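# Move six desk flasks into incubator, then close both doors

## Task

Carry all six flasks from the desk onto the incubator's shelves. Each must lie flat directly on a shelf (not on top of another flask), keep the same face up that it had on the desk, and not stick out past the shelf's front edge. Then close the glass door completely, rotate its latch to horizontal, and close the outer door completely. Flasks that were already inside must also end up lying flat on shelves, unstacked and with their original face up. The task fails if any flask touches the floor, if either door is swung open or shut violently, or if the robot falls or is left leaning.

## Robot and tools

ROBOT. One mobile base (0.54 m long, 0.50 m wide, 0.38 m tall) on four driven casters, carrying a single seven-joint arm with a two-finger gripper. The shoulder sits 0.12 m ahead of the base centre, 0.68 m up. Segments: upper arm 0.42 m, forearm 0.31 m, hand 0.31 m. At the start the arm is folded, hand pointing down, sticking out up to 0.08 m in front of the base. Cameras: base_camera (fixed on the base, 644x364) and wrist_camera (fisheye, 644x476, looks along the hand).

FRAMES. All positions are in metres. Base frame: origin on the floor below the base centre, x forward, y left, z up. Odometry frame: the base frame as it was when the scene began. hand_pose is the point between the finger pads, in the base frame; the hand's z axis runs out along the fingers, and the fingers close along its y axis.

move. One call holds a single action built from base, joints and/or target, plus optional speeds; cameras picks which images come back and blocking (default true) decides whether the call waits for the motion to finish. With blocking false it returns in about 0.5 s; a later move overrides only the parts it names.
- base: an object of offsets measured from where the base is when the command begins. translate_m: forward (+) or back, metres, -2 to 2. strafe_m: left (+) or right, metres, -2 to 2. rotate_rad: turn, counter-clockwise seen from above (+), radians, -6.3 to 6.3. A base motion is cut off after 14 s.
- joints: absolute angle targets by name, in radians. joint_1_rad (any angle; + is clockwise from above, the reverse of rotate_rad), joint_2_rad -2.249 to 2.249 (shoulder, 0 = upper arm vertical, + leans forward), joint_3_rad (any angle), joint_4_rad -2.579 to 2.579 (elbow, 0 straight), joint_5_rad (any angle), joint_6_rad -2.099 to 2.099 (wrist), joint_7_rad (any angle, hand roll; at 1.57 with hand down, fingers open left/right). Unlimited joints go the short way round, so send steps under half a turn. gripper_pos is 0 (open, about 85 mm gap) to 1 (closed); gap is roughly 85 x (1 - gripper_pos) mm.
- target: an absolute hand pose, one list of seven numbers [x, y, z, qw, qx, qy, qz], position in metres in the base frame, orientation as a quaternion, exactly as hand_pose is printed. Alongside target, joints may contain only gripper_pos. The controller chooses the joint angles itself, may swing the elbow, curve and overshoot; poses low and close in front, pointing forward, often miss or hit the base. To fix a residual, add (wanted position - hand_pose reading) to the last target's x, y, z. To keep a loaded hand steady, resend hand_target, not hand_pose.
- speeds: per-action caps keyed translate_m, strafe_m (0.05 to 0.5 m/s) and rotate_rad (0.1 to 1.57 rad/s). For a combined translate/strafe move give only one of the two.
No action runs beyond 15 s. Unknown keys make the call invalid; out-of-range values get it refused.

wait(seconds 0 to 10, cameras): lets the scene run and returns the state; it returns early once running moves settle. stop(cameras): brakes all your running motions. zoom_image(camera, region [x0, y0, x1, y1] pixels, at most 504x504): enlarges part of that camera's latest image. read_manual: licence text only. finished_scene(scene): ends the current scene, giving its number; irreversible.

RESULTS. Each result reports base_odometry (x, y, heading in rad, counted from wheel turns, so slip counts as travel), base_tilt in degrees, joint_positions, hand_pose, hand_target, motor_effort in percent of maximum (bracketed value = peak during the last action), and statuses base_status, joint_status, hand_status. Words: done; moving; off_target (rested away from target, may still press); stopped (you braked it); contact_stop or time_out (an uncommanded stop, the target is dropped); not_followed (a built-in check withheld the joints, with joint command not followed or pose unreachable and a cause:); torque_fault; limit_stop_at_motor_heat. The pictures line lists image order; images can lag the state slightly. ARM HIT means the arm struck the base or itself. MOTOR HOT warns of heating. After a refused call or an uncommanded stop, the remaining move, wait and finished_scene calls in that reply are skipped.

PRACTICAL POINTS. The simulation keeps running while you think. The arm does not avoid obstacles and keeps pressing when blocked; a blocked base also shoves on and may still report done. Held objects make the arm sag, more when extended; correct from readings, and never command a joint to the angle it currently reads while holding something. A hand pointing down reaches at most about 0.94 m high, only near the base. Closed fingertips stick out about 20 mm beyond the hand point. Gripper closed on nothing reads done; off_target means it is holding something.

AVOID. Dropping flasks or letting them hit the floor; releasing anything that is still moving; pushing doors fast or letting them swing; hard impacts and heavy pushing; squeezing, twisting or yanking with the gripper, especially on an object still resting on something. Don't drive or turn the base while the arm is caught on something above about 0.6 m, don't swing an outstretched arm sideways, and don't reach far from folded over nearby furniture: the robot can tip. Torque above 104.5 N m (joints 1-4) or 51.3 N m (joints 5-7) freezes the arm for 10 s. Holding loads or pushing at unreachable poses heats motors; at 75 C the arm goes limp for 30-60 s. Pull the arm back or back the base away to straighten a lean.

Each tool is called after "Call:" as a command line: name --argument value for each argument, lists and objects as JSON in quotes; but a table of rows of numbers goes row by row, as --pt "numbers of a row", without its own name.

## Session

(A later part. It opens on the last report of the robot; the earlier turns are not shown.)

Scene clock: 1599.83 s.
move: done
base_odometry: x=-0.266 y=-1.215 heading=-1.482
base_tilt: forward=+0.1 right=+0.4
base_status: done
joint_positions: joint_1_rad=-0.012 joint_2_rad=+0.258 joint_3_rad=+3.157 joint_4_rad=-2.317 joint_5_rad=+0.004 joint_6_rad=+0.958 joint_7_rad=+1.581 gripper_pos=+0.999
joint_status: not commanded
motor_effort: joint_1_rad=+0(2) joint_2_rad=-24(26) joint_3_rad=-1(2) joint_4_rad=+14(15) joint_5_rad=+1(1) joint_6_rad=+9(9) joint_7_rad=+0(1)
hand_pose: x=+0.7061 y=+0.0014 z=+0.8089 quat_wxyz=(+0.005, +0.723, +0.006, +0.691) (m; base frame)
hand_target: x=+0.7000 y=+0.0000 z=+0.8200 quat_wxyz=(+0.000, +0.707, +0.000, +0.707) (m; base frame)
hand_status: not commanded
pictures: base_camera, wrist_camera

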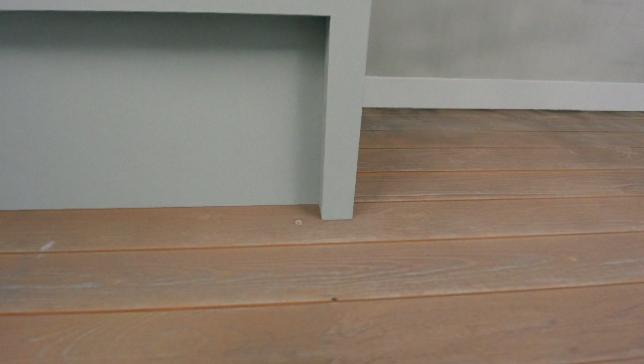

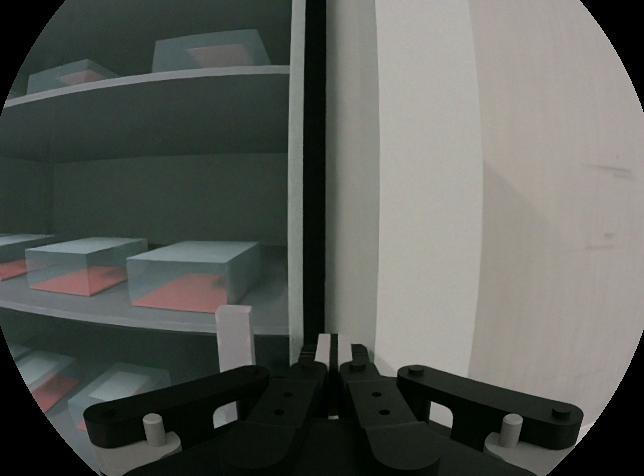

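Call:
move --base '{"translate_m": 0.008}' --cameras '[]'

Call:
move --base '{"strafe_m": 0.08}' --speeds '{"strafe_m": 0.05}'

Call:
zoom_image --camera "wrist_camera" --region '[200, 230, 420, 400]'

Scene clock: 1602.93 s.
move: done
base_odometry: x=-0.265 y=-1.223 heading=-1.482
base_tilt: forward=+0.2 right=+0.4
base_status: done
joint_positions: joint_1_rad=-0.012 joint_2_rad=+0.260 joint_3_rad=+3.157 joint_4_rad=-2.318 joint_5_rad=+0.004 joint_6_rad=+0.959 joint_7_rad=+1.581 gripper_pos=+0.999
joint_status: not commanded
motor_effort: joint_1_rad=+0(2) joint_2_rad=-24(28) joint_3_rad=+0(2) joint_4_rad=+14(15) joint_5_rad=+1(1) joint_6_rad=+9(9) joint_7_rad=+0(1)
hand_pose: x=+0.7062 y=+0.0012 z=+0.8075 quat_wxyz=(+0.005, +0.724, +0.006, +0.690) (m; base frame)
hand_target: x=+0.7000 y=+0.0000 z=+0.8200 quat_wxyz=(+0.000, +0.707, +0.000, +0.707) (m; base frame)
hand_status: not commanded
pictures: none
No camera images: "cameras" was empty.

Scene clock: 1605.00 s.
move: done
base_odometry: x=-0.185 y=-1.216 heading=-1.482
base_tilt: forward=+0.2 right=+0.4
base_status: done
joint_positions: joint_1_rad=+0.009 joint_2_rad=+0.260 joint_3_rad=+3.166 joint_4_rad=-2.319 joint_5_rad=+0.004 joint_6_rad=+0.961 joint_7_rad=+1.581 gripper_pos=+0.999
joint_status: not commanded
motor_effort: joint_1_rad=-1(5) joint_2_rad=-24(25) joint_3_rad=-2(5) joint_4_rad=+15(16) joint_5_rad=+1(5) joint_6_rad=+8(9) joint_7_rad=+1(1)
hand_pose: x=+0.7058 y=-0.0156 z=+0.8077 quat_wxyz=(+0.016, +0.724, -0.004, +0.690) (m; base frame)
hand_target: x=+0.7000 y=+0.0000 z=+0.8200 quat_wxyz=(+0.000, +0.707, +0.000, +0.707) (m; base frame)
hand_status: not commanded
pictures: base_camera, wrist_camera

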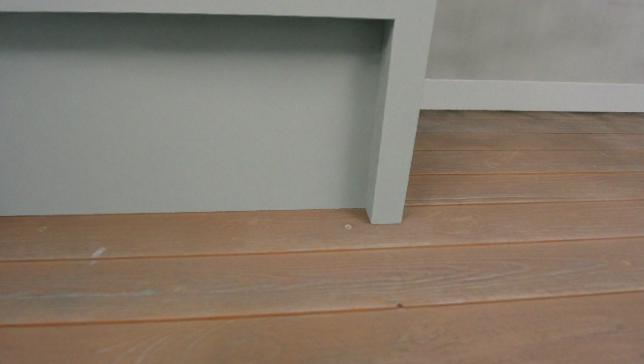

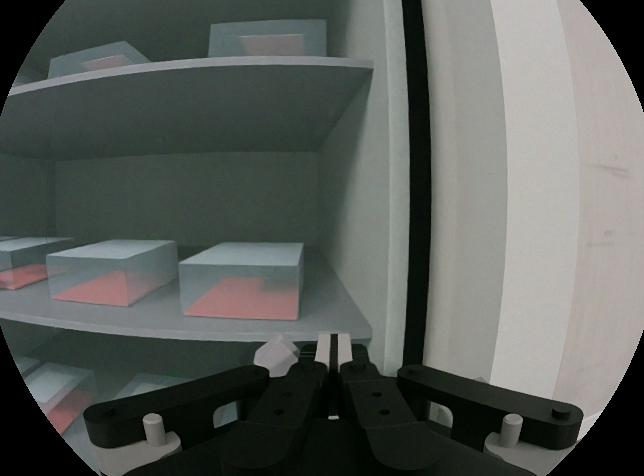

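Scaled by 2.291.

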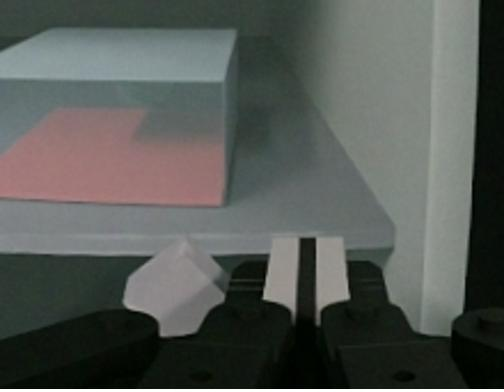

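Lever tilted well. Continue.

Call:
move --target '[0.70, 0, 0.85, 0, 0.707, 0, 0.707]' --cameras '[]'

Call:
move --base '{"strafe_m": 0.02}' --cameras '[]'

Call:
move --target '[0.70, 0, 0.81, 0, 0.707, 0, 0.707]' --cameras '[]'

Call:
move --target '[0.70, 0, 0.79, 0, 0.707, 0, 0.707]' --cameras '["wrist_camera"]'

Call:
move --target '[0.70, 0, 0.772, 0, 0.707, 0, 0.707]' --cameras '[]'

Call:
move --target '[0.70, 0, 0.755, 0, 0.707, 0, 0.707]' --cameras '["wrist_camera"]'

Scene clock: 1610.30 s.
move: done
base_odometry: x=-0.185 y=-1.216 heading=-1.482
base_tilt: forward=+0.1 right=+0.4
base_status: not commanded
joint_positions: joint_1_rad=+0.007 joint_2_rad=+0.190 joint_3_rad=+3.166 joint_4_rad=-2.299 joint_5_rad=+0.004 joint_6_rad=+0.936 joint_7_rad=+1.581 gripper_pos=+0.999
joint_status: not commanded
motor_effort: joint_1_rad=+0(1) joint_2_rad=-24(26) joint_3_rad=-1(2) joint_4_rad=+15(15) joint_5_rad=+1(2) joint_6_rad=+9(9) joint_7_rad=+1(1)
hand_pose: x=+0.7007 y=-0.0147 z=+0.8512 quat_wxyz=(+0.016, +0.700, -0.004, +0.714) (m; base frame)
hand_target: x=+0.7000 y=+0.0000 z=+0.8500 quat_wxyz=(+0.000, +0.707, +0.000, +0.707) (m; base frame)
hand_status: done (0.015 m and 2.2 deg from the pose sent, 0.046 m and 3.3 deg at the start)
pictures: none
No camera images: "cameras" was empty.

Scene clock: 1611.03 s.
move: done
base_odometry: x=-0.165 y=-1.215 heading=-1.482
base_tilt: forward=+0.1 right=+0.4
base_status: done
joint_positions: joint_1_rad=-0.003 joint_2_rad=+0.190 joint_3_rad=+3.159 joint_4_rad=-2.299 joint_5_rad=+0.004 joint_6_rad=+0.936 joint_7_rad=+1.581 gripper_pos=+0.999
joint_status: not commanded
motor_effort: joint_1_rad=+0(2) joint_2_rad=-23(25) joint_3_rad=+0(2) joint_4_rad=+15(16) joint_5_rad=+1(2) joint_6_rad=+8(9) joint_7_rad=+1(1)
hand_pose: x=+0.7008 y=-0.0053 z=+0.8513 quat_wxyz=(+0.010, +0.700, +0.002, +0.714) (m; base frame)
hand_target: x=+0.7000 y=+0.0000 z=+0.8500 quat_wxyz=(+0.000, +0.707, +0.000, +0.707) (m; base frame)
hand_status: not commanded
pictures: none
No camera images: "cameras" was empty.

Scene clock: 1611.97 s.
move: done
base_odometry: x=-0.165 y=-1.215 heading=-1.482
base_tilt: forward=+0.1 right=+0.4
base_status: not commanded
joint_positions: joint_1_rad=-0.007 joint_2_rad=+0.272 joint_3_rad=+3.156 joint_4_rad=-2.324 joint_5_rad=+0.005 joint_6_rad=+1.022 joint_7_rad=+1.581 gripper_pos=+0.999
joint_status: not commanded
motor_effort: joint_1_rad=+1(4) joint_2_rad=-23(24) joint_3_rad=+1(3) joint_4_rad=+13(16) joint_5_rad=+0(2) joint_6_rad=+7(9) joint_7_rad=+1(1)
hand_pose: x=+0.7065 y=-0.0011 z=+0.8176 quat_wxyz=(+0.007, +0.708, +0.005, +0.706) (m; base frame)
hand_target: x=+0.7000 y=+0.0000 z=+0.8100 quat_wxyz=(+0.000, +0.707, +0.000, +0.707) (m; base frame)
hand_status: done (0.010 m and 1.0 deg from the pose sent, 0.042 m and 1.6 deg at the start)
pictures: none
No camera images: "cameras" was empty.

Scene clock: 1612.73 s.
move: off_target
base_odometry: x=-0.165 y=-1.215 heading=-1.482
base_tilt: forward=+0.1 right=+0.4
base_status: not commanded
joint_positions: joint_1_rad=-0.008 joint_2_rad=+0.312 joint_3_rad=+3.155 joint_4_rad=-2.341 joint_5_rad=+0.005 joint_6_rad=+1.116 joint_7_rad=+1.581 gripper_pos=+0.999
joint_status: not commanded
motor_effort: joint_1_rad=+3(3) joint_2_rad=-21(23) joint_3_rad=+2(2) joint_4_rad=+10(13) joint_5_rad=-1(1) joint_6_rad=+5(7) joint_7_rad=+0(1)
hand_pose: x=+0.7070 y=+0.0009 z=+0.8152 quat_wxyz=(+0.006, +0.695, +0.006, +0.719) (m; base frame)
hand_target: x=+0.7000 y=+0.0000 z=+0.7900 quat_wxyz=(+0.000, +0.707, +0.000, +0.707) (m; base frame)
hand_status: off_target (0.026 m and 2.2 deg from the pose sent, 0.028 m and 1.0 deg at the start)
pictures: wrist_camera

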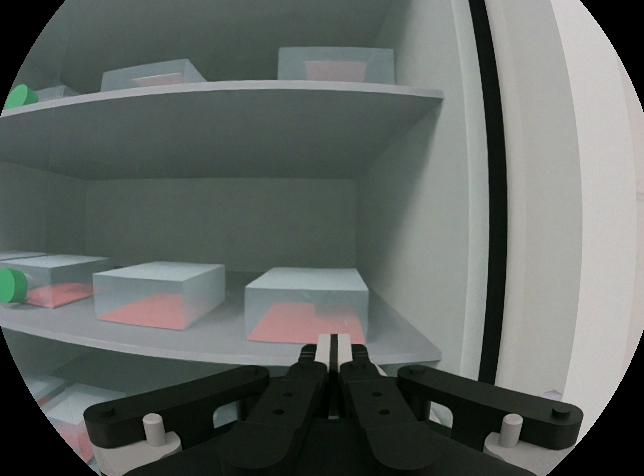

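Scene clock: 1614.03 s.
move: done
base_odometry: x=-0.165 y=-1.215 heading=-1.482
base_tilt: forward=+0.1 right=+0.4
base_status: not commanded
joint_positions: joint_1_rad=-0.028 joint_2_rad=+0.400 joint_3_rad=+3.139 joint_4_rad=-2.378 joint_5_rad=+0.006 joint_6_rad=+1.199 joint_7_rad=+1.581 gripper_pos=+0.999
joint_status: not commanded
motor_effort: joint_1_rad=+6(7) joint_2_rad=-25(27) joint_3_rad=+4(5) joint_4_rad=+11(13) joint_5_rad=-4(5) joint_6_rad=+8(9) joint_7_rad=+0(1)
hand_pose: x=+0.7055 y=+0.0203 z=+0.7729 quat_wxyz=(-0.008, +0.710, +0.017, +0.704) (m; base frame)
hand_target: x=+0.7000 y=+0.0000 z=+0.7720 quat_wxyz=(+0.000, +0.707, +0.000, +0.707) (m; base frame)
hand_status: done (0.021 m and 2.2 deg from the pose sent, 0.044 m and 2.2 deg at the start)
pictures: none
No camera images: "cameras" was empty.

Scene clock: 1614.87 s.
move: done
base_odometry: x=-0.165 y=-1.215 heading=-1.482
base_tilt: forward=+0.2 right=+0.4
base_status: not commanded
joint_positions: joint_1_rad=-0.028 joint_2_rad=+0.446 joint_3_rad=+3.139 joint_4_rad=-2.390 joint_5_rad=+0.006 joint_6_rad=+1.257 joint_7_rad=+1.581 gripper_pos=+0.999
joint_status: not commanded
motor_effort: joint_1_rad=+6(7) joint_2_rad=-25(26) joint_3_rad=+4(5) joint_4_rad=+10(12) joint_5_rad=-4(5) joint_6_rad=+7(8) joint_7_rad=+0(1)
hand_pose: x=+0.7060 y=+0.0206 z=+0.7590 quat_wxyz=(-0.009, +0.710, +0.017, +0.704) (m; base frame)
hand_target: x=+0.7000 y=+0.0000 z=+0.7550 quat_wxyz=(+0.000, +0.707, +0.000, +0.707) (m; base frame)
hand_status: done (0.022 m and 2.2 deg from the pose sent, 0.028 m and 2.2 deg at the start)
pictures: wrist_camera

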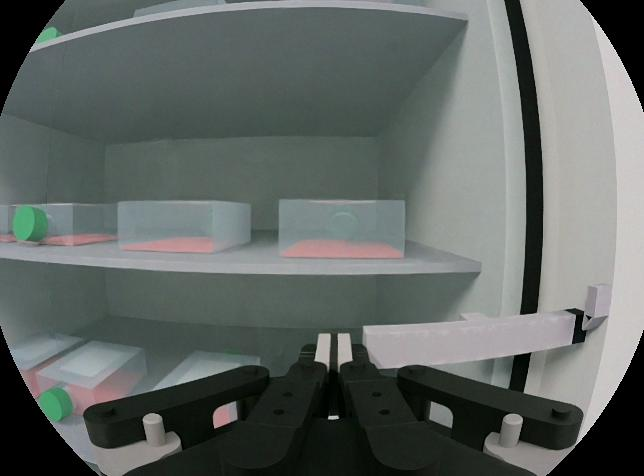

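Call:
move --base '{"translate_m": -0.25}' --cameras '[]'

Call:
move --base '{"strafe_m": -0.12}' --cameras '["wrist_camera"]'

Call:
zoom_image --camera "wrist_camera" --region '[230, 180, 470, 360]'

Scene clock: 1620.37 s.
move: done
base_odometry: x=-0.187 y=-0.965 heading=-1.482
base_tilt: forward=+0.1 right=+0.4
base_status: done
joint_positions: joint_1_rad=-0.012 joint_2_rad=+0.463 joint_3_rad=+3.146 joint_4_rad=-2.397 joint_5_rad=+0.006 joint_6_rad=+1.257 joint_7_rad=+1.581 gripper_pos=+0.999
joint_status: not commanded
motor_effort: joint_1_rad=+1(6) joint_2_rad=-27(29) joint_3_rad=-1(5) joint_4_rad=+9(11) joint_5_rad=+1(4) joint_6_rad=+8(9) joint_7_rad=+0(1)
hand_pose: x=+0.7054 y=+0.0080 z=+0.7464 quat_wxyz=(+0.000, +0.718, +0.010, +0.696) (m; base frame)
hand_target: x=+0.7000 y=+0.0000 z=+0.7550 quat_wxyz=(+0.000, +0.707, +0.000, +0.707) (m; base frame)
hand_status: not commanded
pictures: none
No camera images: "cameras" was empty.

Scene clock: 1621.70 s.
move: done
base_odometry: x=-0.306 y=-0.976 heading=-1.483
base_tilt: forward=+0.1 right=+0.4
base_status: done
joint_positions: joint_1_rad=-0.004 joint_2_rad=+0.463 joint_3_rad=+3.149 joint_4_rad=-2.397 joint_5_rad=+0.006 joint_6_rad=+1.257 joint_7_rad=+1.581 gripper_pos=+0.999
joint_status: not commanded
motor_effort: joint_1_rad=+1(3) joint_2_rad=-27(27) joint_3_rad=-1(2) joint_4_rad=+10(10) joint_5_rad=+1(2) joint_6_rad=+9(9) joint_7_rad=+0(1)
hand_pose: x=+0.7055 y=+0.0015 z=+0.7463 quat_wxyz=(+0.004, +0.718, +0.006, +0.696) (m; base frame)
hand_target: x=+0.7000 y=+0.0000 z=+0.7550 quat_wxyz=(+0.000, +0.707, +0.000, +0.707) (m; base frame)
hand_status: not commanded
pictures: wrist_camera

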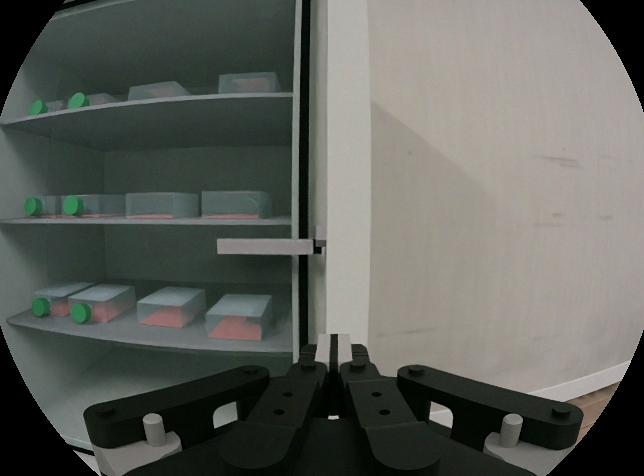

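Scaled by 2.100.

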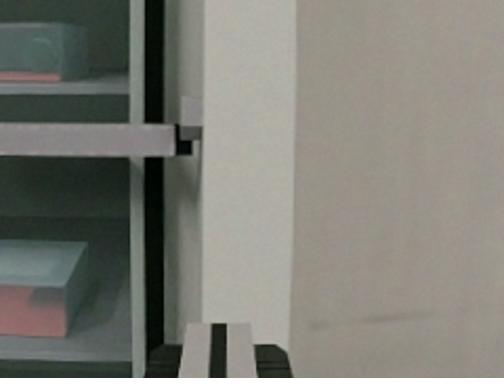

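Call:
move --base '{"translate_m": -0.68}' --cameras '[]'

Call:
move --target '[0.66, 0, 0.90, 0, 0.870, 0, 0.492]' --base '{"rotate_rad": 0.583}' --cameras '["wrist_camera"]'

Scene clock: 1637.40 s.
move: done
base_odometry: x=-0.366 y=-0.298 heading=-1.482
base_tilt: forward=+0.1 right=+0.4
base_status: done
joint_positions: joint_1_rad=-0.004 joint_2_rad=+0.465 joint_3_rad=+3.149 joint_4_rad=-2.398 joint_5_rad=+0.006 joint_6_rad=+1.257 joint_7_rad=+1.581 gripper_pos=+0.999
joint_status: not commanded
motor_effort: joint_1_rad=+0(1) joint_2_rad=-27(30) joint_3_rad=-1(1) joint_4_rad=+10(11) joint_5_rad=+1(1) joint_6_rad=+8(9) joint_7_rad=+1(1)
hand_pose: x=+0.7054 y=+0.0016 z=+0.7446 quat_wxyz=(+0.004, +0.719, +0.006, +0.695) (m; base frame)
hand_target: x=+0.7000 y=+0.0000 z=+0.7550 quat_wxyz=(+0.000, +0.707, +0.000, +0.707) (m; base frame)
hand_status: not commanded
pictures: none
No camera images: "cameras" was empty.

Scene clock: 1639.97 s.
move: done
base_odometry: x=-0.366 y=-0.298 heading=-0.901
base_tilt: forward=+0.2 right=+0.4
base_status: done
joint_positions: joint_1_rad=-0.017 joint_2_rad=-0.082 joint_3_rad=+3.151 joint_4_rad=-1.798 joint_5_rad=+0.006 joint_6_rad=-0.337 joint_7_rad=+1.581 gripper_pos=+0.999
joint_status: not commanded
motor_effort: joint_1_rad=+0(4) joint_2_rad=-19(29) joint_3_rad=+0(3) joint_4_rad=+21(22) joint_5_rad=+1(2) joint_6_rad=+7(9) joint_7_rad=+1(1)
hand_pose: x=+0.6715 y=+0.0047 z=+0.9109 quat_wxyz=(+0.003, +0.856, +0.009, +0.518) (m; base frame)
hand_target: x=+0.6600 y=+0.0000 z=+0.9000 quat_wxyz=(+0.000, +0.870, +0.000, +0.492) (m; base frame)
hand_status: done (0.017 m and 3.5 deg from the pose sent, 0.162 m and 29.0 deg at the start)
pictures: wrist_camera

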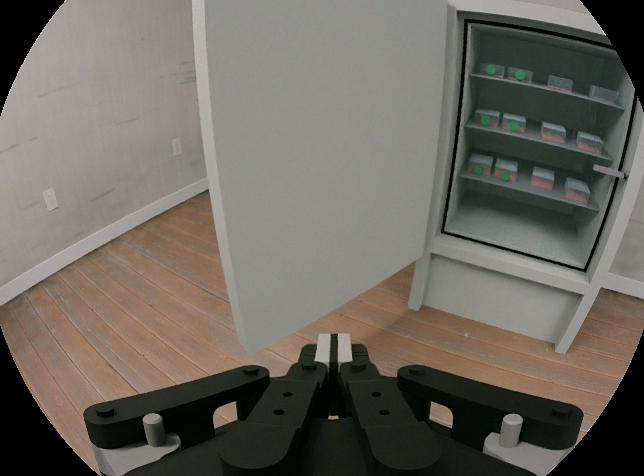

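Call:
move --base '{"translate_m": 0.572, "strafe_m": 0.72}' --cameras '["wrist_camera"]'

Call:
move --base '{"translate_m": 0.622, "strafe_m": 0.157}' --cameras '["wrist_camera"]'

Call:
move --base '{"rotate_rad": -1.0}' --cameras '["wrist_camera"]'

Scene clock: 1645.90 s.
move: done
base_odometry: x=+0.553 y=-0.300 heading=-0.900
base_tilt: forward=+0.1 right=+0.4
base_status: done
joint_positions: joint_1_rad=-0.016 joint_2_rad=-0.082 joint_3_rad=+3.152 joint_4_rad=-1.798 joint_5_rad=+0.006 joint_6_rad=-0.341 joint_7_rad=+1.581 gripper_pos=+0.999
joint_status: not commanded
motor_effort: joint_1_rad=+0(2) joint_2_rad=-18(22) joint_3_rad=-1(2) joint_4_rad=+21(22) joint_5_rad=+1(1) joint_6_rad=+8(8) joint_7_rad=+0(1)
hand_pose: x=+0.6707 y=+0.0036 z=+0.9102 quat_wxyz=(+0.003, +0.857, +0.008, +0.516) (m; base frame)
hand_target: x=+0.6600 y=+0.0000 z=+0.9000 quat_wxyz=(+0.000, +0.870, +0.000, +0.492) (m; base frame)
hand_status: not commanded
pictures: wrist_camera

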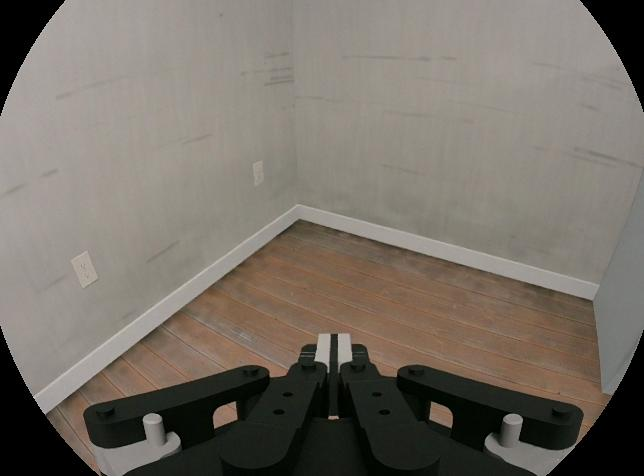

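Scene clock: 1648.30 s.
move: done
base_odometry: x=+1.063 y=-0.689 heading=-0.899
base_tilt: forward=+0.1 right=+0.4
base_status: done
joint_positions: joint_1_rad=-0.016 joint_2_rad=-0.077 joint_3_rad=+3.152 joint_4_rad=-1.796 joint_5_rad=+0.006 joint_6_rad=-0.343 joint_7_rad=+1.581 gripper_pos=+0.999
joint_status: not commanded
motor_effort: joint_1_rad=+0(2) joint_2_rad=-19(22) joint_3_rad=+0(2) joint_4_rad=+21(22) joint_5_rad=+1(1) joint_6_rad=+7(8) joint_7_rad=+1(1)
hand_pose: x=+0.6719 y=+0.0035 z=+0.9078 quat_wxyz=(+0.003, +0.858, +0.008, +0.514) (m; base frame)
hand_target: x=+0.6600 y=+0.0000 z=+0.9000 quat_wxyz=(+0.000, +0.870, +0.000, +0.492) (m; base frame)
hand_status: not commanded
pictures: wrist_camera

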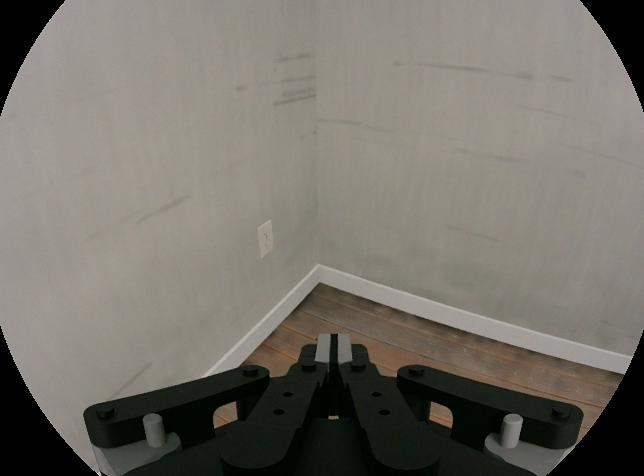

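Scene clock: 1650.20 s.
move: done
base_odometry: x=+1.063 y=-0.689 heading=-1.897
base_tilt: forward=+0.1 right=+0.4
base_status: done
joint_positions: joint_1_rad=-0.010 joint_2_rad=-0.077 joint_3_rad=+3.161 joint_4_rad=-1.796 joint_5_rad=+0.006 joint_6_rad=-0.343 joint_7_rad=+1.581 gripper_pos=+0.999
joint_status: not commanded
motor_effort: joint_1_rad=+0(3) joint_2_rad=-19(21) joint_3_rad=+0(3) joint_4_rad=+21(22) joint_5_rad=+1(1) joint_6_rad=+7(8) joint_7_rad=+1(1)
hand_pose: x=+0.6720 y=-0.0052 z=+0.9078 quat_wxyz=(+0.007, +0.858, +0.002, +0.514) (m; base frame)
hand_target: x=+0.6600 y=+0.0000 z=+0.9000 quat_wxyz=(+0.000, +0.870, +0.000, +0.492) (m; base frame)
hand_status: not commanded
pictures: wrist_camera

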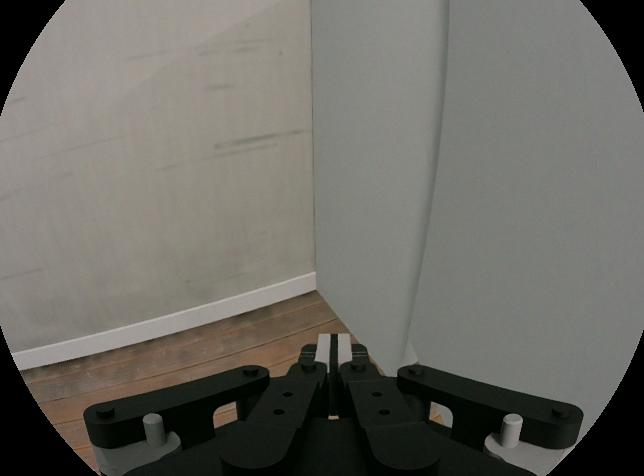

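Call:
move --base '{"strafe_m": -0.3, "translate_m": 0.12}' --speeds '{"strafe_m": 0.1}' --cameras '["wrist_camera"]'

Call:
move --base '{"strafe_m": -0.2, "translate_m": 0.1}' --speeds '{"strafe_m": 0.1}'

Scene clock: 1657.60 s.
move: done
base_odometry: x=+0.740 y=-0.707 heading=-1.898
base_tilt: forward=+0.1 right=+0.4
base_status: done
joint_positions: joint_1_rad=-0.015 joint_2_rad=-0.079 joint_3_rad=+3.157 joint_4_rad=-1.796 joint_5_rad=+0.006 joint_6_rad=-0.345 joint_7_rad=+1.581 gripper_pos=+0.999
joint_status: not commanded
motor_effort: joint_1_rad=+0(4) joint_2_rad=-19(20) joint_3_rad=-1(4) joint_4_rad=+22(23) joint_5_rad=+1(2) joint_6_rad=+8(8) joint_7_rad=+1(1)
hand_pose: x=+0.6715 y=+0.0000 z=+0.9081 quat_wxyz=(+0.005, +0.858, +0.006, +0.514) (m; base frame)
hand_target: x=+0.6600 y=+0.0000 z=+0.9000 quat_wxyz=(+0.000, +0.870, +0.000, +0.492) (m; base frame)
hand_status: not commanded
pictures: wrist_camera

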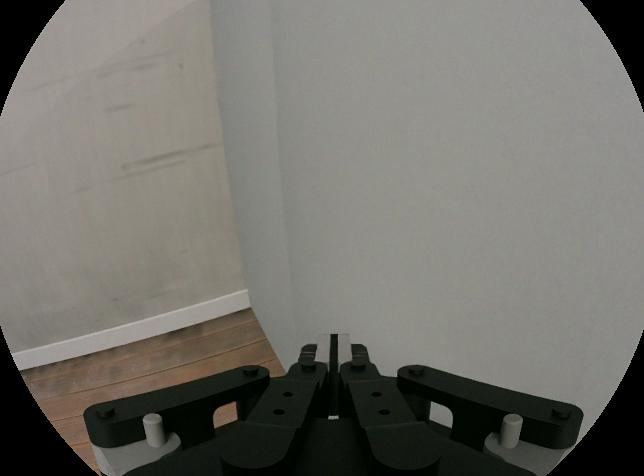

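Scene clock: 1660.37 s.
move: done
base_odometry: x=+0.518 y=-0.737 heading=-1.899
base_tilt: forward=+0.1 right=+0.4
base_status: done
joint_positions: joint_1_rad=-0.016 joint_2_rad=-0.082 joint_3_rad=+3.156 joint_4_rad=-1.796 joint_5_rad=+0.006 joint_6_rad=-0.350 joint_7_rad=+1.581 gripper_pos=+0.999
joint_status: not commanded
motor_effort: joint_1_rad=+0(7) joint_2_rad=-19(20) joint_3_rad=-1(7) joint_4_rad=+22(23) joint_5_rad=+0(2) joint_6_rad=+8(9) joint_7_rad=+0(1)
hand_pose: x=+0.6700 y=+0.0013 z=+0.9085 quat_wxyz=(+0.004, +0.858, +0.007, +0.513) (m; base frame)
hand_target: x=+0.6600 y=+0.0000 z=+0.9000 quat_wxyz=(+0.000, +0.870, +0.000, +0.492) (m; base frame)
hand_status: not commanded
pictures: base_camera, wrist_camera

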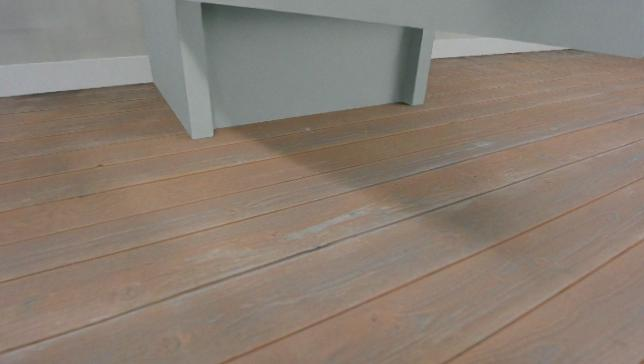

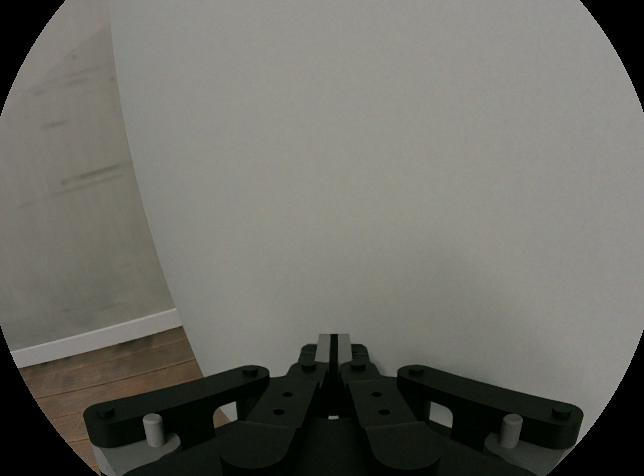

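Call:
move --base '{"strafe_m": -0.18, "translate_m": 0.10}' --speeds '{"strafe_m": 0.1}' --cameras '["wrist_camera"]'

Call:
move --base '{"strafe_m": -0.12, "translate_m": 0.12}' --speeds '{"strafe_m": 0.1}'

Scene clock: 1668.17 s.
move: done
base_odometry: x=+0.315 y=-0.773 heading=-1.899
base_tilt: forward=+0.1 right=+0.4
base_status: done
joint_positions: joint_1_rad=-0.020 joint_2_rad=-0.087 joint_3_rad=+3.151 joint_4_rad=-1.796 joint_5_rad=+0.006 joint_6_rad=-0.359 joint_7_rad=+1.581 gripper_pos=+0.999
joint_status: not commanded
motor_effort: joint_1_rad=+0(5) joint_2_rad=-19(20) joint_3_rad=-1(5) joint_4_rad=+21(25) joint_5_rad=+1(3) joint_6_rad=+7(11) joint_7_rad=+1(1)
hand_pose: x=+0.6675 y=+0.0064 z=+0.9090 quat_wxyz=(+0.002, +0.859, +0.010, +0.511) (m; base frame)
hand_target: x=+0.6600 y=+0.0000 z=+0.9000 quat_wxyz=(+0.000, +0.870, +0.000, +0.492) (m; base frame)
hand_status: not commanded
pictures: wrist_camera

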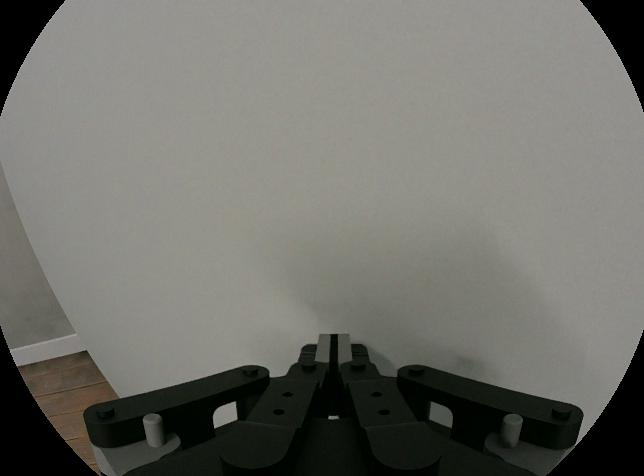

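Scene clock: 1670.40 s.
move: done
base_odometry: x=+0.163 y=-0.848 heading=-1.900
base_tilt: forward=+0.1 right=+0.4
base_status: done
joint_positions: joint_1_rad=-0.021 joint_2_rad=-0.087 joint_3_rad=+3.151 joint_4_rad=-1.796 joint_5_rad=+0.005 joint_6_rad=-0.363 joint_7_rad=+1.581 gripper_pos=+0.999
joint_status: not commanded
motor_effort: joint_1_rad=+0(5) joint_2_rad=-18(21) joint_3_rad=+0(5) joint_4_rad=+21(24) joint_5_rad=+1(2) joint_6_rad=+8(11) joint_7_rad=+0(1)
hand_pose: x=+0.6667 y=+0.0067 z=+0.9080 quat_wxyz=(+0.001, +0.860, +0.011, +0.510) (m; base frame)
hand_target: x=+0.6600 y=+0.0000 z=+0.9000 quat_wxyz=(+0.000, +0.870, +0.000, +0.492) (m; base frame)
hand_status: not commanded
pictures: base_camera, wrist_camera

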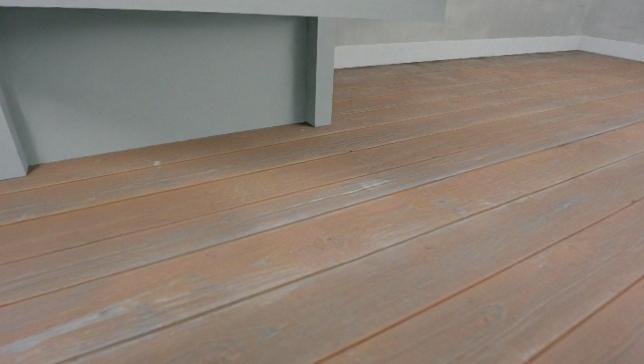

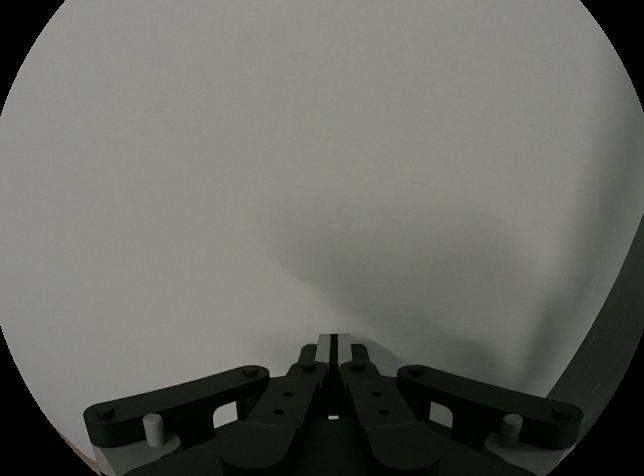

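Call:
move --base '{"strafe_m": -0.03, "translate_m": 0.12}' --speeds '{"translate_m": 0.09}' --cameras '["wrist_camera"]'

Call:
move --base '{"strafe_m": 0.0, "translate_m": 0.08}' --speeds '{"translate_m": 0.07}'

Scene clock: 1674.37 s.
move: done
base_odometry: x=+0.095 y=-0.952 heading=-1.900
base_tilt: forward=+0.1 right=+0.4
base_status: done
joint_positions: joint_1_rad=-0.021 joint_2_rad=-0.086 joint_3_rad=+3.151 joint_4_rad=-1.796 joint_5_rad=+0.005 joint_6_rad=-0.366 joint_7_rad=+1.581 gripper_pos=+0.999
joint_status: not commanded
motor_effort: joint_1_rad=+0(2) joint_2_rad=-18(21) joint_3_rad=-1(2) joint_4_rad=+21(23) joint_5_rad=+1(1) joint_6_rad=+7(10) joint_7_rad=+0(1)
hand_pose: x=+0.6667 y=+0.0067 z=+0.9071 quat_wxyz=(+0.001, +0.861, +0.011, +0.508) (m; base frame)
hand_target: x=+0.6600 y=+0.0000 z=+0.9000 quat_wxyz=(+0.000, +0.870, +0.000, +0.492) (m; base frame)
hand_status: not commanded
pictures: wrist_camera

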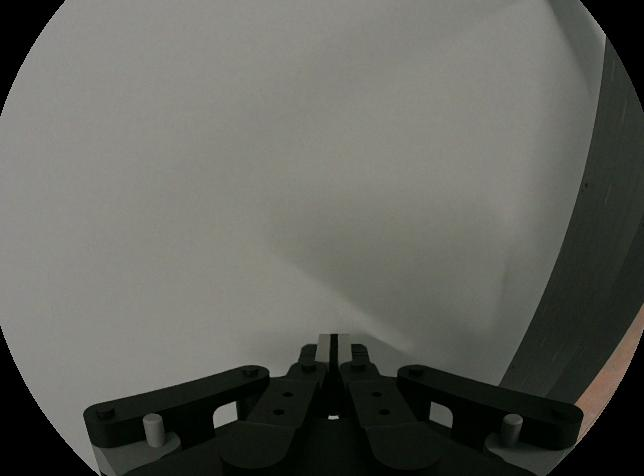

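Scene clock: 1676.00 s.
move: done
base_odometry: x=+0.069 y=-1.028 heading=-1.900
base_tilt: forward=+0.1 right=+0.4
base_status: done
joint_positions: joint_1_rad=-0.021 joint_2_rad=-0.087 joint_3_rad=+3.151 joint_4_rad=-1.796 joint_5_rad=+0.005 joint_6_rad=-0.367 joint_7_rad=+1.581 gripper_pos=+0.999
joint_status: not commanded
motor_effort: joint_1_rad=+0(1) joint_2_rad=-19(21) joint_3_rad=+0(2) joint_4_rad=+21(23) joint_5_rad=+0(1) joint_6_rad=+8(10) joint_7_rad=+0(1)
hand_pose: x=+0.6664 y=+0.0067 z=+0.9071 quat_wxyz=(+0.001, +0.861, +0.011, +0.508) (m; base frame)
hand_target: x=+0.6600 y=+0.0000 z=+0.9000 quat_wxyz=(+0.000, +0.870, +0.000, +0.492) (m; base frame)
hand_status: not commanded
pictures: base_camera, wrist_camera

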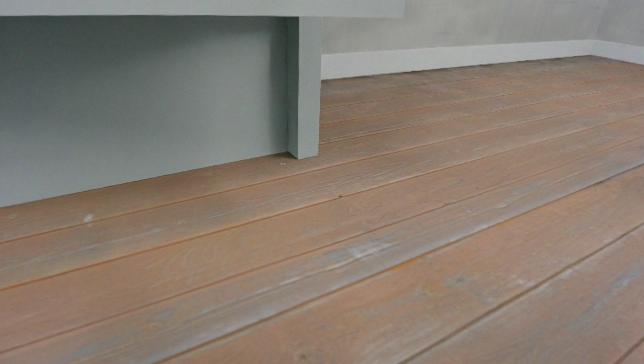

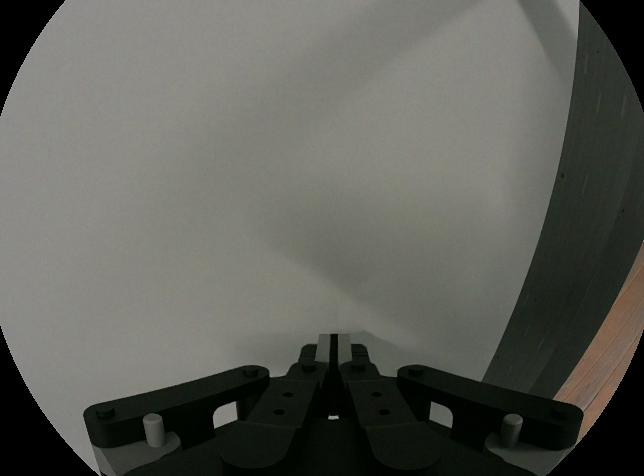

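Call:
move --base '{"translate_m": 0.05}' --speeds '{"translate_m": 0.05}' --cameras '[]'

Call:
move --base '{"translate_m": 0.04}' --speeds '{"translate_m": 0.05}'

Scene clock: 1682.03 s.
move: done
base_odometry: x=+0.052 y=-1.075 heading=-1.901
base_tilt: forward=+0.1 right=+0.4
base_status: done
joint_positions: joint_1_rad=-0.021 joint_2_rad=-0.087 joint_3_rad=+3.151 joint_4_rad=-1.796 joint_5_rad=+0.005 joint_6_rad=-0.368 joint_7_rad=+1.581 gripper_pos=+0.999
joint_status: not commanded
motor_effort: joint_1_rad=+1(1) joint_2_rad=-19(22) joint_3_rad=-1(1) joint_4_rad=+21(24) joint_5_rad=+1(1) joint_6_rad=+7(10) joint_7_rad=+0(1)
hand_pose: x=+0.6662 y=+0.0066 z=+0.9067 quat_wxyz=(+0.001, +0.862, +0.011, +0.507) (m; base frame)
hand_target: x=+0.6600 y=+0.0000 z=+0.9000 quat_wxyz=(+0.000, +0.870, +0.000, +0.492) (m; base frame)
hand_status: not commanded
pictures: none
No camera images: "cameras" was empty.

Scene clock: 1683.30 s.
move: done
base_odometry: x=+0.039 y=-1.113 heading=-1.901
base_tilt: forward=+0.1 right=+0.4
base_status: done
joint_positions: joint_1_rad=-0.021 joint_2_rad=-0.087 joint_3_rad=+3.151 joint_4_rad=-1.796 joint_5_rad=+0.005 joint_6_rad=-0.370 joint_7_rad=+1.581 gripper_pos=+0.999
joint_status: not commanded
motor_effort: joint_1_rad=+0(1) joint_2_rad=-18(21) joint_3_rad=+0(2) joint_4_rad=+21(24) joint_5_rad=+1(1) joint_6_rad=+8(10) joint_7_rad=+0(1)
hand_pose: x=+0.6660 y=+0.0066 z=+0.9063 quat_wxyz=(+0.001, +0.862, +0.011, +0.507) (m; base frame)
hand_target: x=+0.6600 y=+0.0000 z=+0.9000 quat_wxyz=(+0.000, +0.870, +0.000, +0.492) (m; base frame)
hand_status: not commanded
pictures: base_camera, wrist_camera

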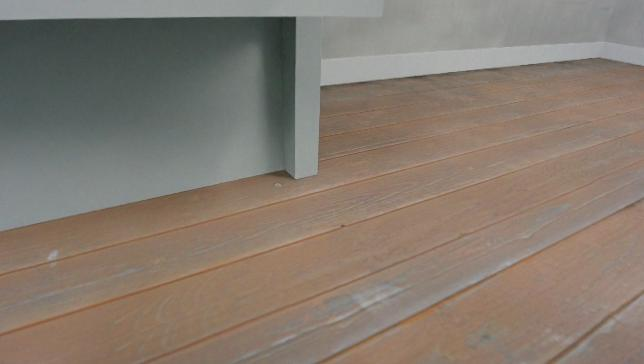

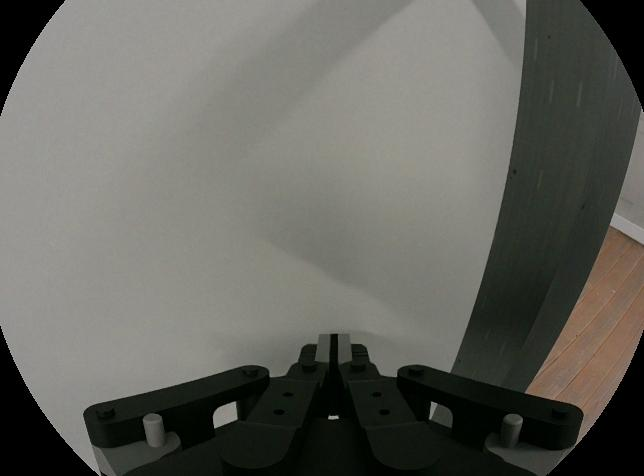

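Call:
move --base '{"translate_m": 0.04}' --speeds '{"translate_m": 0.05}' --cameras '[]'

Call:
move --base '{"translate_m": 0.04}' --speeds '{"translate_m": 0.05}'

Scene clock: 1687.30 s.
move: done
base_odometry: x=+0.026 y=-1.151 heading=-1.901
base_tilt: forward=+0.1 right=+0.4
base_status: done
joint_positions: joint_1_rad=-0.021 joint_2_rad=-0.086 joint_3_rad=+3.151 joint_4_rad=-1.796 joint_5_rad=+0.005 joint_6_rad=-0.371 joint_7_rad=+1.581 gripper_pos=+0.999
joint_status: not commanded
motor_effort: joint_1_rad=+0(1) joint_2_rad=-18(21) joint_3_rad=+0(2) joint_4_rad=+21(24) joint_5_rad=+1(1) joint_6_rad=+7(11) joint_7_rad=+1(1)
hand_pose: x=+0.6659 y=+0.0066 z=+0.9058 quat_wxyz=(+0.001, +0.862, +0.011, +0.506) (m; base frame)
hand_target: x=+0.6600 y=+0.0000 z=+0.9000 quat_wxyz=(+0.000, +0.870, +0.000, +0.492) (m; base frame)
hand_status: not commanded
pictures: none
No camera images: "cameras" was empty.

Scene clock: 1688.60 s.
move: done
base_odometry: x=+0.013 y=-1.189 heading=-1.901
base_tilt: forward=+0.1 right=+0.4
base_status: done
joint_positions: joint_1_rad=-0.023 joint_2_rad=-0.086 joint_3_rad=+3.149 joint_4_rad=-1.795 joint_5_rad=+0.005 joint_6_rad=-0.373 joint_7_rad=+1.581 gripper_pos=+0.999
joint_status: not commanded
motor_effort: joint_1_rad=+0(5) joint_2_rad=-19(21) joint_3_rad=-1(5) joint_4_rad=+21(23) joint_5_rad=+1(3) joint_6_rad=+8(10) joint_7_rad=+0(1)
hand_pose: x=+0.6656 y=+0.0088 z=+0.9055 quat_wxyz=(+0.001, +0.863, +0.012, +0.506) (m; base frame)
hand_target: x=+0.6600 y=+0.0000 z=+0.9000 quat_wxyz=(+0.000, +0.870, +0.000, +0.492) (m; base frame)
hand_status: not commanded
pictures: base_camera, wrist_camera

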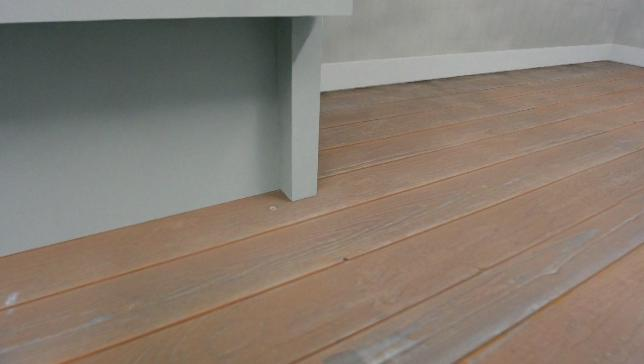

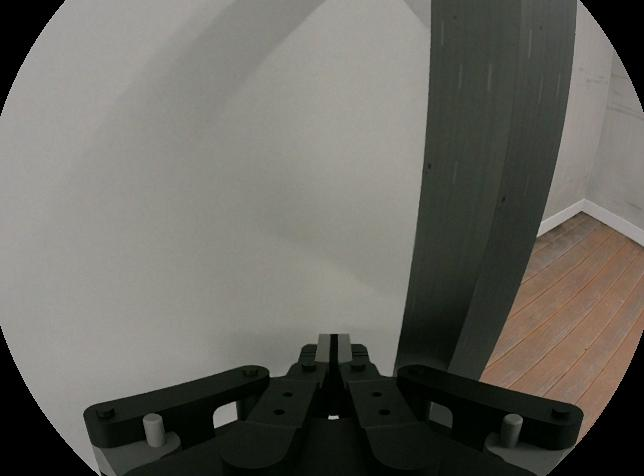

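Call:
move --base '{"translate_m": -0.03, "strafe_m": 0.03, "rotate_rad": 0.3}' --cameras '["wrist_camera"]'

Scene clock: 1693.20 s.
move: time_out
base_odometry: x=+0.051 y=-1.171 heading=-1.606
base_tilt: forward=+0.1 right=+0.4
base_status: translate_m time_out (by the wheels' count: -0.030 of -0.030); strafe_m time_out (by the wheels' count: +0.031 of +0.030); rotate_rad time_out (by the wheels' count: +0.296 of +0.300)
joint_positions: joint_1_rad=+0.047 joint_2_rad=-0.106 joint_3_rad=+3.219 joint_4_rad=-1.798 joint_5_rad=+0.007 joint_6_rad=-0.402 joint_7_rad=+1.581 gripper_pos=+0.999
joint_status: not commanded
motor_effort: joint_1_rad=-11(14) joint_2_rad=-13(21) joint_3_rad=-11(14) joint_4_rad=+26(27) joint_5_rad=-3(4) joint_6_rad=+13(15) joint_7_rad=+0(1)
hand_pose: x=+0.6529 y=-0.0681 z=+0.9065 quat_wxyz=(+0.033, +0.865, -0.049, +0.499) (m; base frame)
hand_target: x=+0.6600 y=+0.0000 z=+0.9000 quat_wxyz=(+0.000, +0.870, +0.000, +0.492) (m; base frame)
hand_status: not commanded
pictures: wrist_camera

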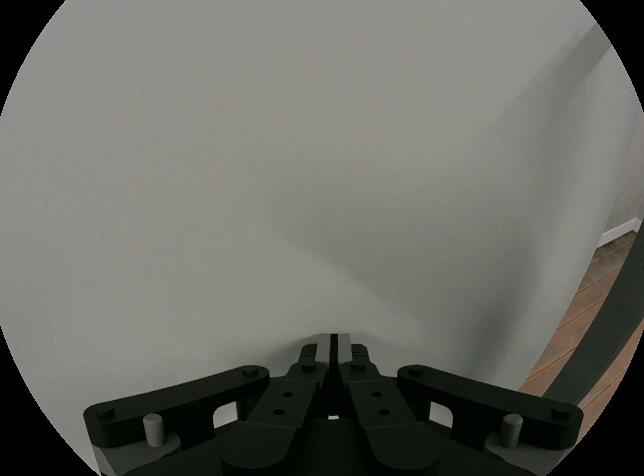

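Call:
move --base '{"translate_m": -0.15}' --cameras '[]'

Call:
move --base '{"strafe_m": -0.19, "rotate_rad": 0.12}'

Scene clock: 1696.23 s.
move: done
base_odometry: x=+0.056 y=-1.021 heading=-1.604
base_tilt: forward=+0.1 right=+0.4
base_status: done
joint_positions: joint_1_rad=-0.014 joint_2_rad=-0.089 joint_3_rad=+3.160 joint_4_rad=-1.791 joint_5_rad=+0.007 joint_6_rad=-0.402 joint_7_rad=+1.581 gripper_pos=+0.999
joint_status: not commanded
motor_effort: joint_1_rad=+0(10) joint_2_rad=-19(22) joint_3_rad=+0(10) joint_4_rad=+21(25) joint_5_rad=+1(3) joint_6_rad=+7(13) joint_7_rad=+0(1)
hand_pose: x=+0.6614 y=-0.0025 z=+0.9016 quat_wxyz=(+0.006, +0.868, +0.004, +0.496) (m; base frame)
hand_target: x=+0.6600 y=+0.0000 z=+0.9000 quat_wxyz=(+0.000, +0.870, +0.000, +0.492) (m; base frame)
hand_status: not commanded
pictures: none
No camera images: "cameras" was empty.

Scene clock: 1697.83 s.
move: done
base_odometry: x=-0.134 y=-1.014 heading=-1.483
base_tilt: forward=+0.1 right=+0.4
base_status: done
joint_positions: joint_1_rad=-0.013 joint_2_rad=-0.089 joint_3_rad=+3.160 joint_4_rad=-1.791 joint_5_rad=+0.007 joint_6_rad=-0.402 joint_7_rad=+1.581 gripper_pos=+0.999
joint_status: not commanded
motor_effort: joint_1_rad=+0(3) joint_2_rad=-18(19) joint_3_rad=-1(3) joint_4_rad=+21(22) joint_5_rad=+0(2) joint_6_rad=+8(8) joint_7_rad=+1(1)
hand_pose: x=+0.6615 y=-0.0029 z=+0.9015 quat_wxyz=(+0.006, +0.868, +0.004, +0.496) (m; base frame)
hand_target: x=+0.6600 y=+0.0000 z=+0.9000 quat_wxyz=(+0.000, +0.870, +0.000, +0.492) (m; base frame)
hand_status: not commanded
pictures: base_camera, wrist_camera

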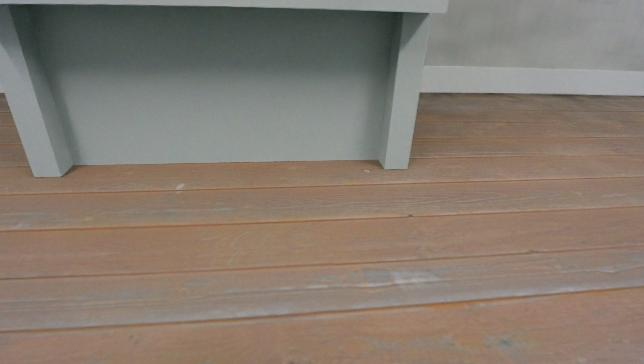

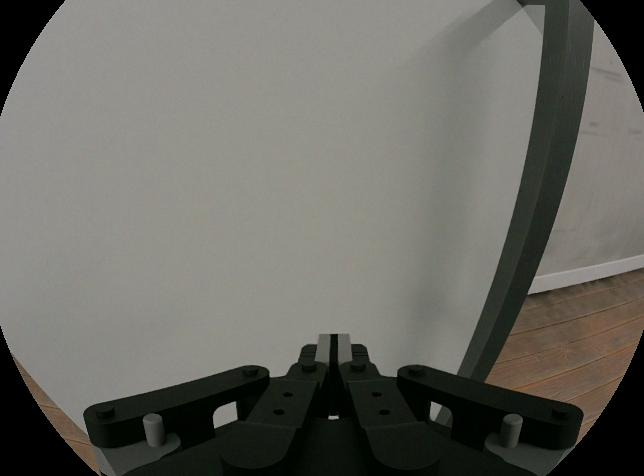

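Call:
move --base '{"translate_m": 0.1, "strafe_m": -0.02}' --speeds '{"translate_m": 0.07}'

Call:
move --base '{"translate_m": 0.05}' --speeds '{"translate_m": 0.05}'

Scene clock: 1701.60 s.
move: done
base_odometry: x=-0.145 y=-1.116 heading=-1.483
base_tilt: forward=+0.1 right=+0.4
base_status: done
joint_positions: joint_1_rad=-0.013 joint_2_rad=-0.087 joint_3_rad=+3.160 joint_4_rad=-1.791 joint_5_rad=+0.007 joint_6_rad=-0.402 joint_7_rad=+1.581 gripper_pos=+0.999
joint_status: not commanded
motor_effort: joint_1_rad=+0(1) joint_2_rad=-18(21) joint_3_rad=-1(1) joint_4_rad=+21(22) joint_5_rad=+1(1) joint_6_rad=+7(8) joint_7_rad=+1(1)
hand_pose: x=+0.6618 y=-0.0029 z=+0.9006 quat_wxyz=(+0.006, +0.869, +0.004, +0.495) (m; base frame)
hand_target: x=+0.6600 y=+0.0000 z=+0.9000 quat_wxyz=(+0.000, +0.870, +0.000, +0.492) (m; base frame)
hand_status: not commanded
pictures: base_camera, wrist_camera

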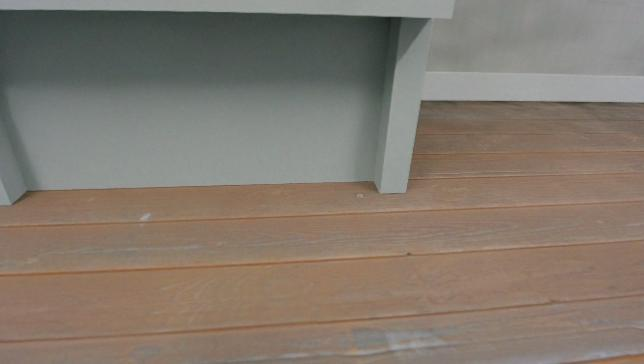

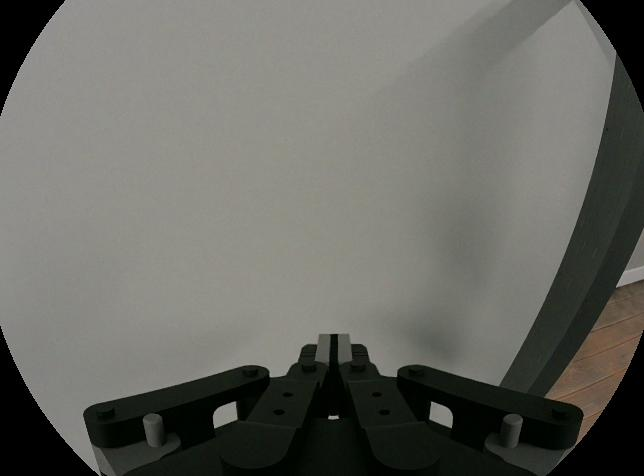

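Scene clock: 1703.07 s.
move: done
base_odometry: x=-0.141 y=-1.166 heading=-1.484
base_tilt: forward=+0.1 right=+0.4
base_status: done
joint_positions: joint_1_rad=-0.013 joint_2_rad=-0.086 joint_3_rad=+3.160 joint_4_rad=-1.791 joint_5_rad=+0.007 joint_6_rad=-0.402 joint_7_rad=+1.581 gripper_pos=+0.999
joint_status: not commanded
motor_effort: joint_1_rad=+0(1) joint_2_rad=-19(22) joint_3_rad=-1(2) joint_4_rad=+21(22) joint_5_rad=+1(1) joint_6_rad=+8(8) joint_7_rad=+0(1)
hand_pose: x=+0.6621 y=-0.0029 z=+0.9000 quat_wxyz=(+0.006, +0.869, +0.004, +0.495) (m; base frame)
hand_target: x=+0.6600 y=+0.0000 z=+0.9000 quat_wxyz=(+0.000, +0.870, +0.000, +0.492) (m; base frame)
hand_status: not commanded
pictures: base_camera, wrist_camera

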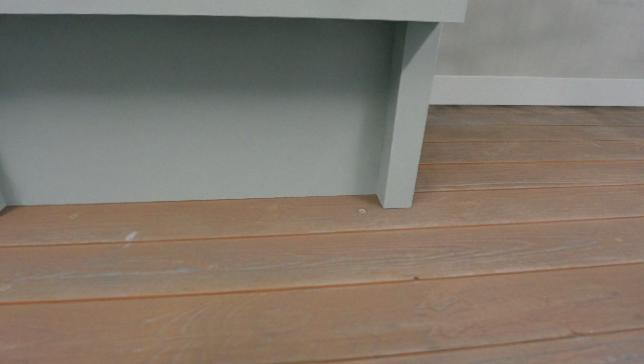

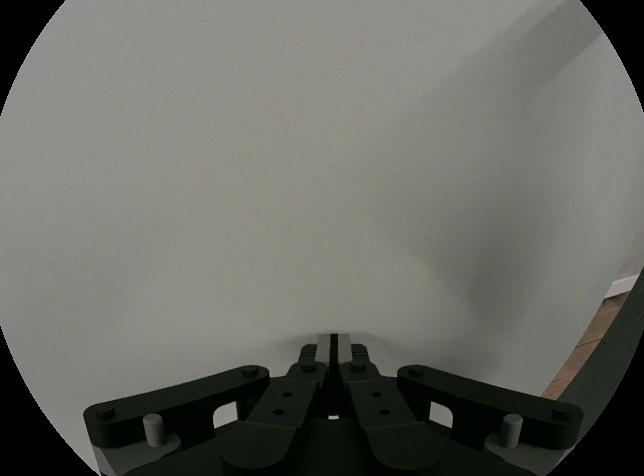

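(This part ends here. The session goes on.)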